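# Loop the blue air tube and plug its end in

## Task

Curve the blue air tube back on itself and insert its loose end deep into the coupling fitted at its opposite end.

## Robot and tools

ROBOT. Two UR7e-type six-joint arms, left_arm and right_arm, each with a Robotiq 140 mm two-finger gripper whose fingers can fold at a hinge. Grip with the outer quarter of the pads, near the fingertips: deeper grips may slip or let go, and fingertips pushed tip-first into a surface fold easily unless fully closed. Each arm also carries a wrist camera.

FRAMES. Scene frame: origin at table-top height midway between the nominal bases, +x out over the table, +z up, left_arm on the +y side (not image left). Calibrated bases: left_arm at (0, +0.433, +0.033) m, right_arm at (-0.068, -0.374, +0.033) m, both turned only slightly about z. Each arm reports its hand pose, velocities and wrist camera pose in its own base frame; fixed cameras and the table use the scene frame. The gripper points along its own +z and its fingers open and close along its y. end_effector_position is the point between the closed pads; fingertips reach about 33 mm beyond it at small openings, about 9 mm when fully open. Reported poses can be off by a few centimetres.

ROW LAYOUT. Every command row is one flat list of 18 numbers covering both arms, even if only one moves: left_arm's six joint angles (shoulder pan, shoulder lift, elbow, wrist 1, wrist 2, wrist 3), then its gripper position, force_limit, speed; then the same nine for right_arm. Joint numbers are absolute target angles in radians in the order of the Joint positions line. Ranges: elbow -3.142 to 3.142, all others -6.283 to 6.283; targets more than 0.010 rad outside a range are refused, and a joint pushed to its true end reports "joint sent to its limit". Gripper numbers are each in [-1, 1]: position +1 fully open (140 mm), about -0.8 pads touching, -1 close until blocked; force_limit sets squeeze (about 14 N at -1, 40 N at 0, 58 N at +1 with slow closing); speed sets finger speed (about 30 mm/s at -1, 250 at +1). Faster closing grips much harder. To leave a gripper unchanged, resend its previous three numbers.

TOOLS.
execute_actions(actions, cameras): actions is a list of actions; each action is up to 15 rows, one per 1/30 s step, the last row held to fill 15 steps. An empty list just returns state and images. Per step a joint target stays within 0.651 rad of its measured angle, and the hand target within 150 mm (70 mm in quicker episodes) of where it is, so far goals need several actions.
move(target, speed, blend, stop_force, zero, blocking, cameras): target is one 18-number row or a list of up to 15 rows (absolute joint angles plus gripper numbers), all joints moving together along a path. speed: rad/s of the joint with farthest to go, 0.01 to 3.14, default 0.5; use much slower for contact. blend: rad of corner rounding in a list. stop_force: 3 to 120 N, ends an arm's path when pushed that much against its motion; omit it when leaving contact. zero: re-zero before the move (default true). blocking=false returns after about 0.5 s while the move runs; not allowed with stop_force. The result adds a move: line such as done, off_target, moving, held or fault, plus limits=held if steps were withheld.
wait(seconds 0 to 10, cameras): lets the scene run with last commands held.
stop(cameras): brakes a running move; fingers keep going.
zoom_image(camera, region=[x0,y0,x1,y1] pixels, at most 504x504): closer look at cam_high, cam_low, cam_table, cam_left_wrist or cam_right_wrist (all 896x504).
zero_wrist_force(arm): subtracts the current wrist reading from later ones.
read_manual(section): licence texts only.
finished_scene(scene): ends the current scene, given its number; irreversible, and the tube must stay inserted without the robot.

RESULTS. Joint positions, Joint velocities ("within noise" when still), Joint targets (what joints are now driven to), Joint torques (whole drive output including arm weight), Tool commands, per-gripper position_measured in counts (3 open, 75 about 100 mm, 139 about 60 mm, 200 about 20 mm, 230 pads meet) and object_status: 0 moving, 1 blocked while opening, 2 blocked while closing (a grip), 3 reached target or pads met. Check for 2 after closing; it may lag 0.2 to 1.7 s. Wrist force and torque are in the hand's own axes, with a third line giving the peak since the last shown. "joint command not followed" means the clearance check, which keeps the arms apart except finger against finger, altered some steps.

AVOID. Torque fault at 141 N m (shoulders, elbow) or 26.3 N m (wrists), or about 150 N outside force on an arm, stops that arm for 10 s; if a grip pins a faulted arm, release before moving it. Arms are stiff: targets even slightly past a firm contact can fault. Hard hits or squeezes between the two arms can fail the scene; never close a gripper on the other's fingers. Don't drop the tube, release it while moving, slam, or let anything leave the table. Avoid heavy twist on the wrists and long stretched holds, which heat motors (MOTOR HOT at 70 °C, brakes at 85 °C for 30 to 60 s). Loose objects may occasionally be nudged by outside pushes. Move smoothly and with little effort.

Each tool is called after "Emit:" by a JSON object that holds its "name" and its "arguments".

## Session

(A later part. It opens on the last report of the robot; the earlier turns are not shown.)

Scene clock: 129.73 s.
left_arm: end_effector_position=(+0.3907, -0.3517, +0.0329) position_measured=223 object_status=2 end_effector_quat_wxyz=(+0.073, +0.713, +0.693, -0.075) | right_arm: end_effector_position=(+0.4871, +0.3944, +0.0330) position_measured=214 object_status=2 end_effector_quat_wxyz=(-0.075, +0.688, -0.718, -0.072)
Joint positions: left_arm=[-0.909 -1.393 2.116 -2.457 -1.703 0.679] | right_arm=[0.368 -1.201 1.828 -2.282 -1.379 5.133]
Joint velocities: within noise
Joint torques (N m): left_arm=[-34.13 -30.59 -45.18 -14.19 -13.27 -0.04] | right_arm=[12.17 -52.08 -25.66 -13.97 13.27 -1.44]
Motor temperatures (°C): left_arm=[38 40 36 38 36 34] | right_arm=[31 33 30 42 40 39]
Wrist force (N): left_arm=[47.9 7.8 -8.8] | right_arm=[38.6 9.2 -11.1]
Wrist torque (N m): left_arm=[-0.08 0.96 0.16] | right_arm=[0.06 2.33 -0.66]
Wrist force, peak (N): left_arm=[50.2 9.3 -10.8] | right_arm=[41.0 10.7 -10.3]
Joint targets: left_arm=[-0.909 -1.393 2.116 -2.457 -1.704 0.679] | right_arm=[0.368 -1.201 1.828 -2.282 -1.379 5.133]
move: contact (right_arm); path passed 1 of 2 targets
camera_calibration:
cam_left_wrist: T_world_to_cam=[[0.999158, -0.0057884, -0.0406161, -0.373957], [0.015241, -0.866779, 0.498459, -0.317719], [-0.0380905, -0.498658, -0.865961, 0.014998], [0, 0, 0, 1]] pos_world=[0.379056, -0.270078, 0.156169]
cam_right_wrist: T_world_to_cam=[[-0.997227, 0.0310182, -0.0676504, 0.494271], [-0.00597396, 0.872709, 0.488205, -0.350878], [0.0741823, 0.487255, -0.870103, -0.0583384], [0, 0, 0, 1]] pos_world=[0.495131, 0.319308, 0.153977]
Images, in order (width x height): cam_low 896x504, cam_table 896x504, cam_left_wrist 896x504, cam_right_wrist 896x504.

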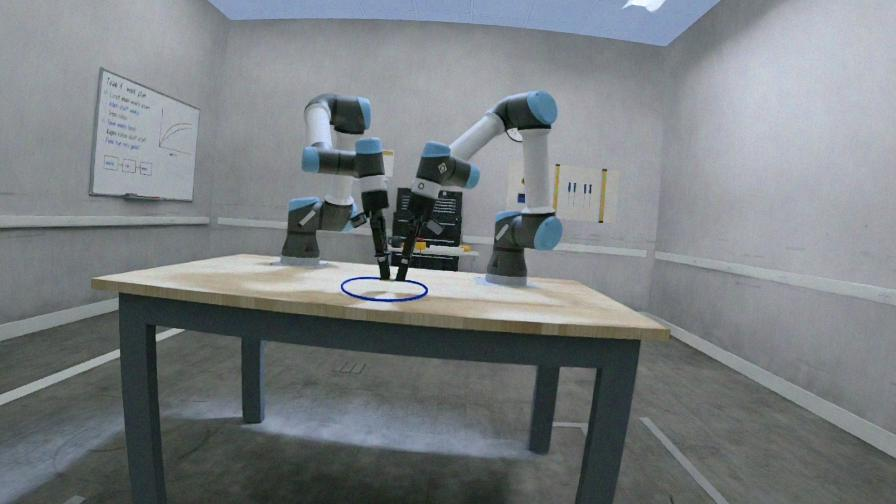

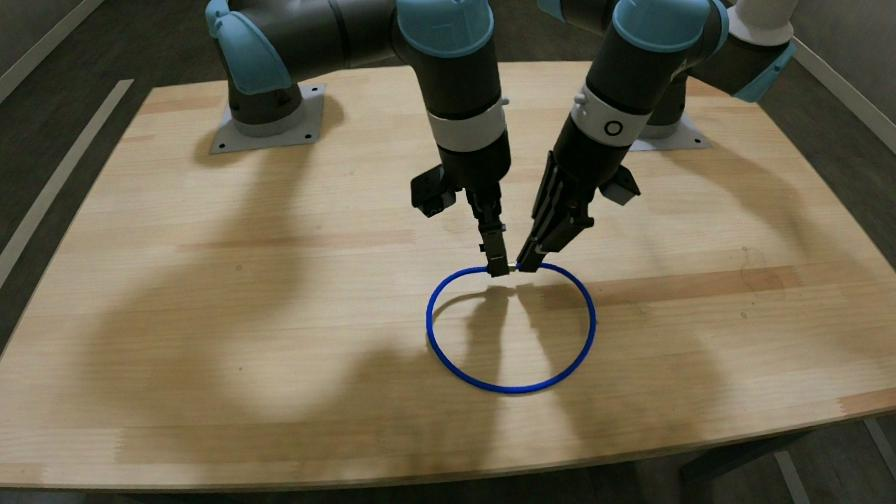

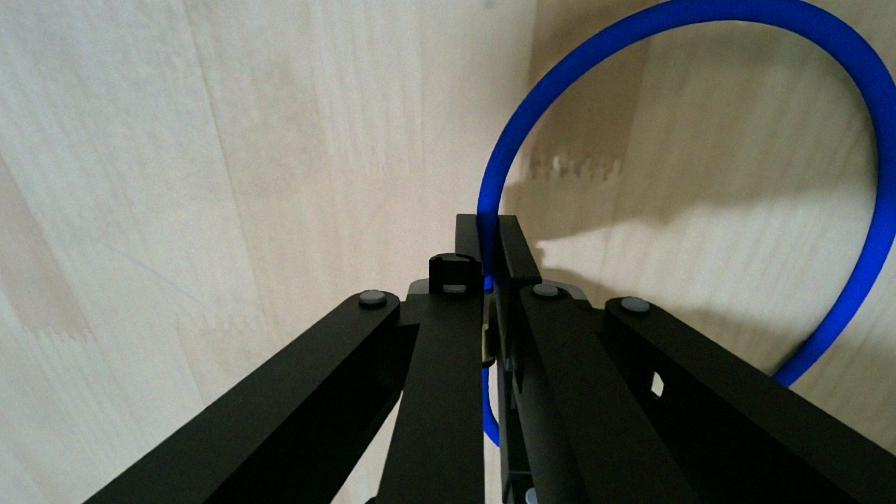

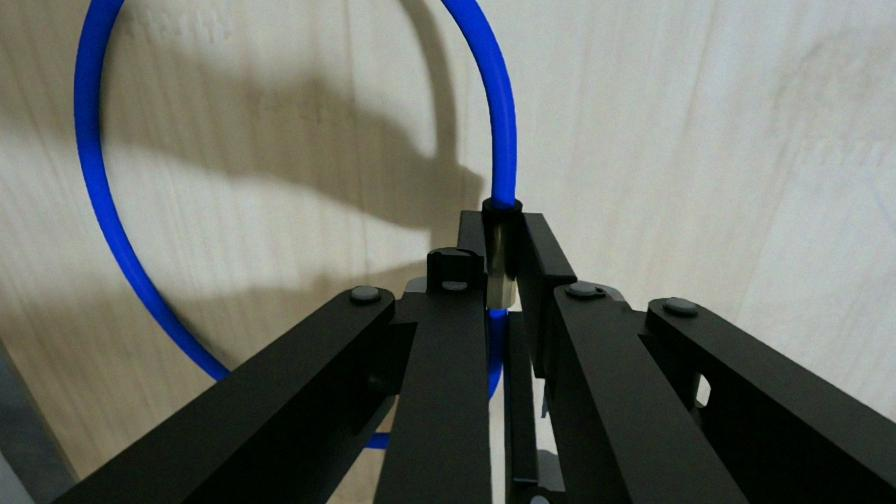

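Emit:
{"name": "move", "arguments": {"target": [[-0.9093,-1.3928,2.1165,-2.4572,-1.7035,0.6787,-1,1,-1,0.3644,-1.2043,1.832,-2.2825,-1.3787,5.1283,-1,1,-1],[-0.9093,-1.3430,2.1432,-2.5337,-1.7035,0.6787,-1,1,-1,0.3644,-1.1649,1.8560,-2.3459,-1.3787,5.1283,-1,1,-1]], "speed": 0.05, "cameras": ["cam_table"]}}

Emit:
{"name": "move", "arguments": {"target": [[-0.9093,-1.3430,2.1432,-2.5337,-1.7035,0.6787,-0.4,0,-1,0.3644,-1.1649,1.8560,-2.3459,-1.3787,5.1283,-1,1,-1],[-0.9093,-1.3430,2.1432,-2.5337,-1.7035,0.6787,-0.4,0,-1,0.3644,-1.1649,1.8560,-2.3459,-1.3787,5.1283,-0.35,0,-1]], "cameras": ["cam_table"]}}

Emit:
{"name": "move", "arguments": {"target": [[-0.9093,-1.3928,2.1165,-2.4572,-1.7035,0.6787,-0.4,0,-1,0.3644,-1.2043,1.832,-2.2825,-1.3787,5.1283,-0.35,0,-1],[-0.9093,-1.5,2.05,-2.2834,-1.7035,0.6787,-0.4,0,-1,0.3211,-1.33,1.76,-2.0844,-1.3784,5.1249,-0.35,0,-1]], "speed": 0.25}}

Emit:
{"name": "zoom_image", "arguments": {"camera": "cam_table", "region": [410, 250, 610, 410]}}

Scene clock: 142.97 s.
left_arm: end_effector_position=(+0.3906, -0.3517, +0.0068) position_measured=223 object_status=2 end_effector_quat_wxyz=(+0.073, +0.713, +0.693, -0.075) end_effector_velocity=(-0.001, +0.002, +0.000) end_effector_angular_velocity=(+0.004, +0.002, +0.001) | right_arm: end_effector_position=(+0.4872, +0.3921, +0.0069) position_measured=214 object_status=2 end_effector_quat_wxyz=(-0.075, +0.688, -0.718, -0.072)
Joint positions: left_arm=[-0.909 -1.343 2.143 -2.534 -1.703 0.679] | right_arm=[0.364 -1.165 1.856 -2.346 -1.379 5.128]
Joint velocities: left_arm=[0 -0.001 0.001 0.005 0.001 -0.001] | right_arm=[within noise]
Joint torques (N m): left_arm=[-1.3 -44.91 -27.6 -2.11 -7.17 0.57] | right_arm=[8.92 -51.76 -32.23 -7.61 3.4 1.81]
Motor temperatures (°C): left_arm=[38 40 36 38 36 34] | right_arm=[30 33 30 42 40 39]
Wrist force (N): left_arm=[19.4 11.7 -2.8] | right_arm=[10.3 13.0 -5.5]
Wrist torque (N m): left_arm=[-0.20 0.03 0.10] | right_arm=[-0.10 1.23 -0.77]
Wrist force, peak (N): left_arm=[49.1 8.4 -9.3] | right_arm=[39.4 9.4 -11.1]
Joint targets: left_arm=[-0.909 -1.343 2.143 -2.534 -1.704 0.679] | right_arm=[0.364 -1.165 1.856 -2.346 -1.379 5.128]
move: done
Images, in order (width x height): cam_table 896x504.

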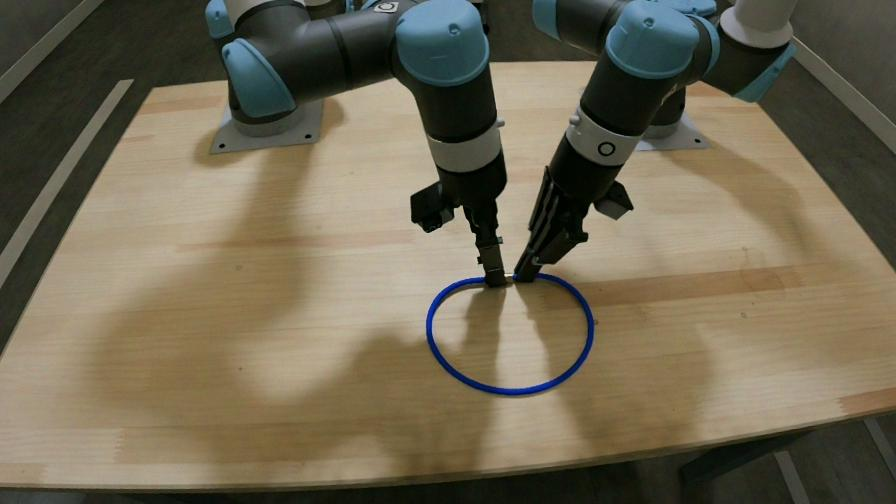

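Scene clock: 145.30 s.
left_arm: end_effector_position=(+0.3906, -0.3518, +0.0069) position_measured=179 object_status=3 end_effector_quat_wxyz=(+0.073, +0.713, +0.693, -0.075) | right_arm: end_effector_position=(+0.4872, +0.3921, +0.0070) position_measured=173 object_status=0 end_effector_quat_wxyz=(-0.075, +0.688, -0.718, -0.072)
Joint positions: left_arm=[-0.909 -1.343 2.143 -2.534 -1.703 0.679] | right_arm=[0.364 -1.165 1.856 -2.346 -1.379 5.128]
Joint velocities: within noise
Joint torques (N m): left_arm=[-1.28 -42.71 -14.26 -1.38 1.34 0.57] | right_arm=[-4.5 -41.37 -13.53 -2.08 -2.27 -0.22]
Motor temperatures (°C): left_arm=[38 40 36 38 36 34] | right_arm=[30 33 30 42 40 39]
Wrist force (N): left_arm=[0.4 -0.5 0.6] | right_arm=[-4.6 2.4 -2.5]
Wrist torque (N m): left_arm=[-0.08 0.18 0.12] | right_arm=[0.46 0.37 -0.34]
Wrist force, peak (N): left_arm=[18.7 11.6 -2.7] | right_arm=[9.8 13.2 -5.3]
Joint targets: left_arm=[-0.909 -1.343 2.143 -2.534 -1.704 0.679] | right_arm=[0.364 -1.165 1.856 -2.346 -1.379 5.128]
move: done
Images, in order (width x height): cam_table 896x504.

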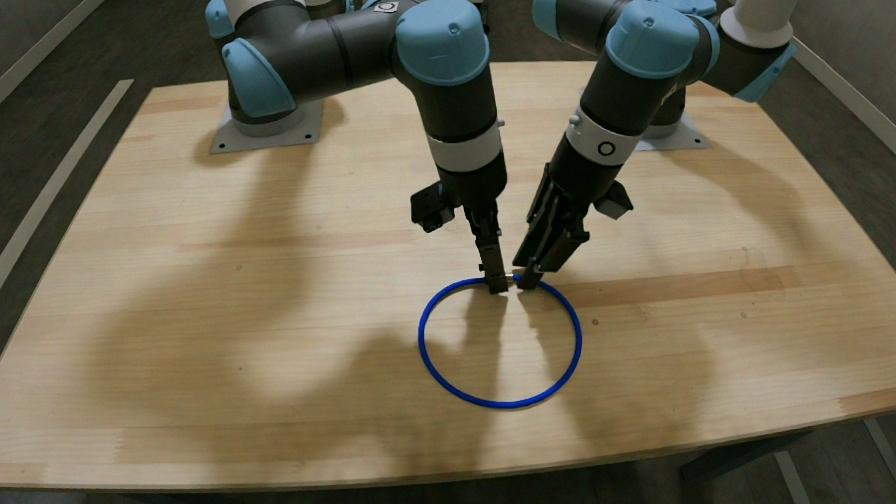

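Scene clock: 146.87 s.
left_arm: end_effector_position=(+0.3877, -0.3480, +0.0933) position_measured=179 object_status=3 end_effector_quat_wxyz=(+0.073, +0.713, +0.693, -0.075) | right_arm: end_effector_position=(+0.4922, +0.3668, +0.1157) position_measured=173 object_status=3 end_effector_quat_wxyz=(-0.077, +0.673, -0.732, -0.071)
Joint positions: left_arm=[-0.909 -1.5 2.05 -2.284 -1.704 0.679] | right_arm=[0.321 -1.33 1.76 -2.085 -1.378 5.125]
Joint velocities: within noise
Joint torques (N m): left_arm=[-1.04 -22.14 -17.73 -3.1 1.2 0.61] | right_arm=[6.25 -38.31 -15.56 -2.61 2.79 -0.79]
Motor temperatures (°C): left_arm=[38 40 36 38 36 34] | right_arm=[30 33 30 42 40 39]
Wrist force (N): left_arm=[0.7 -0.6 0.4] | right_arm=[-4.7 2.5 -2.5]
Wrist torque (N m): left_arm=[-0.11 0.11 0.12] | right_arm=[0.49 0.35 -0.31]
Wrist force, peak (N): left_arm=[1.0 -0.4 1.8] | right_arm=[-4.7 2.6 -4.4]
Joint targets: left_arm=[-0.909 -1.500 2.050 -2.283 -1.704 0.679] | right_arm=[0.321 -1.330 1.760 -2.084 -1.378 5.125]
move: done
camera_calibration:
cam_left_wrist: T_world_to_cam=[[0.999156, -0.00593386, -0.0406501, -0.368516], [0.0151405, -0.866668, 0.498656, -0.344547], [-0.0381891, -0.49885, -0.865846, 0.0689945], [0, 0, 0, 1]] pos_world=[0.376056, -0.266376, 0.216569]
cam_right_wrist: T_world_to_cam=[[-0.995178, 0.0707311, -0.0679503, 0.490299], [0.0286167, 0.872033, 0.488609, -0.384086], [0.0938148, 0.484309, -0.869853, 0.0181585], [0, 0, 0, 1]] pos_world=[0.497223, 0.291462, 0.236779]

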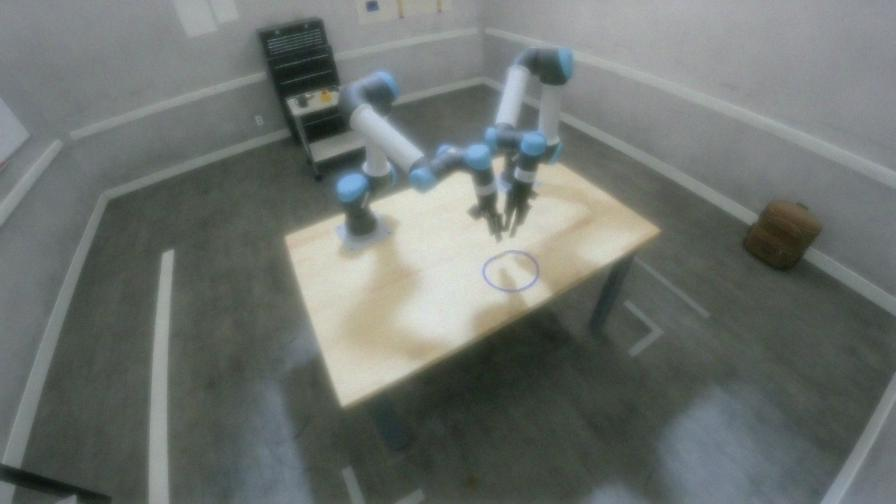

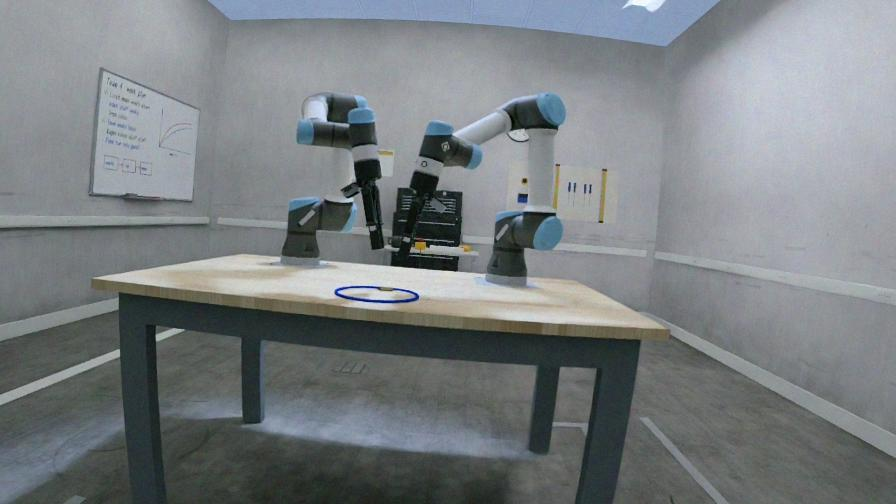

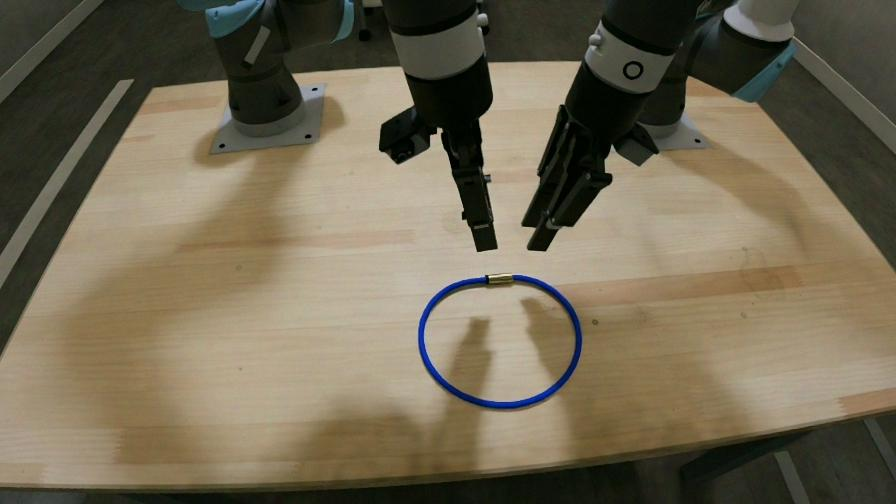

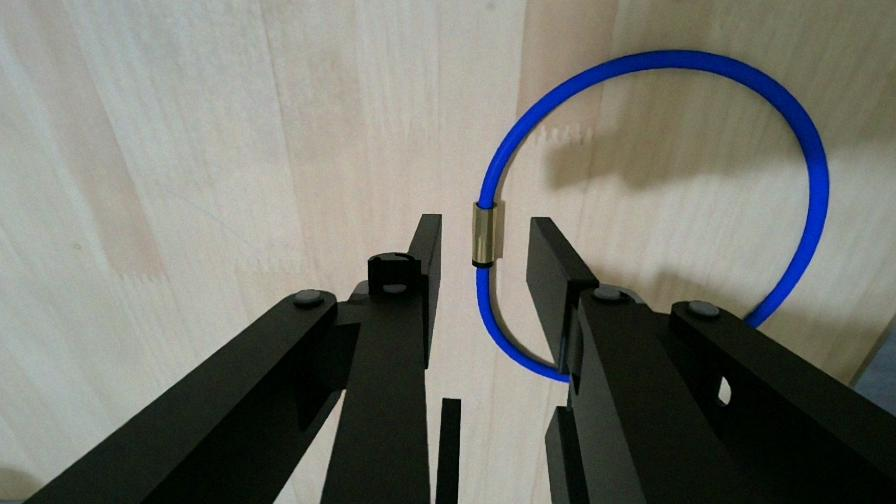

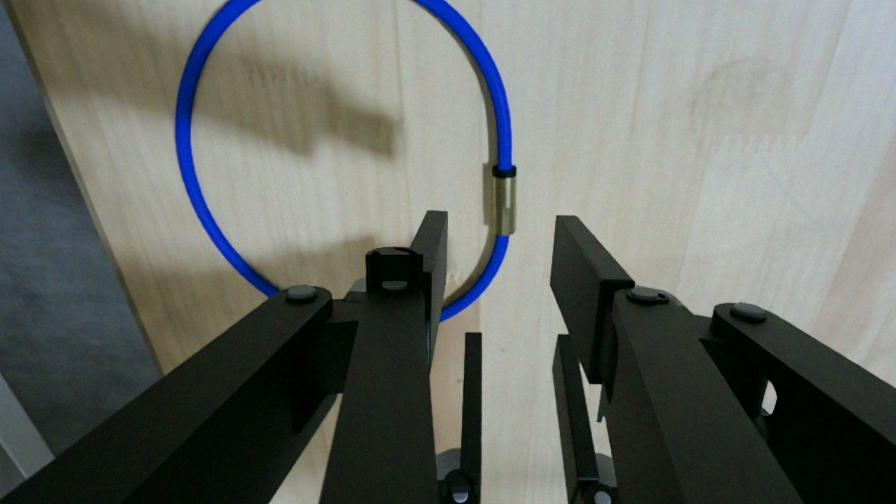

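Scaled by 2.520.

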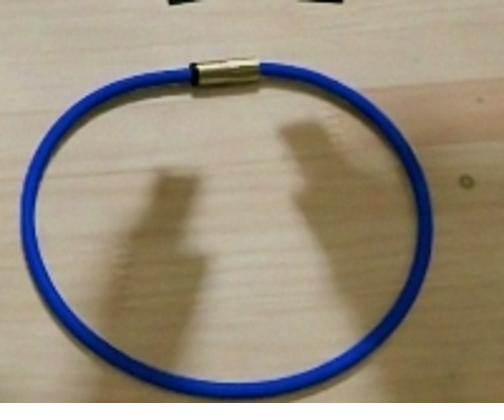

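Emit:
{"name": "finished_scene", "arguments": {"scene": 2}}

The scene is finished: the task was done.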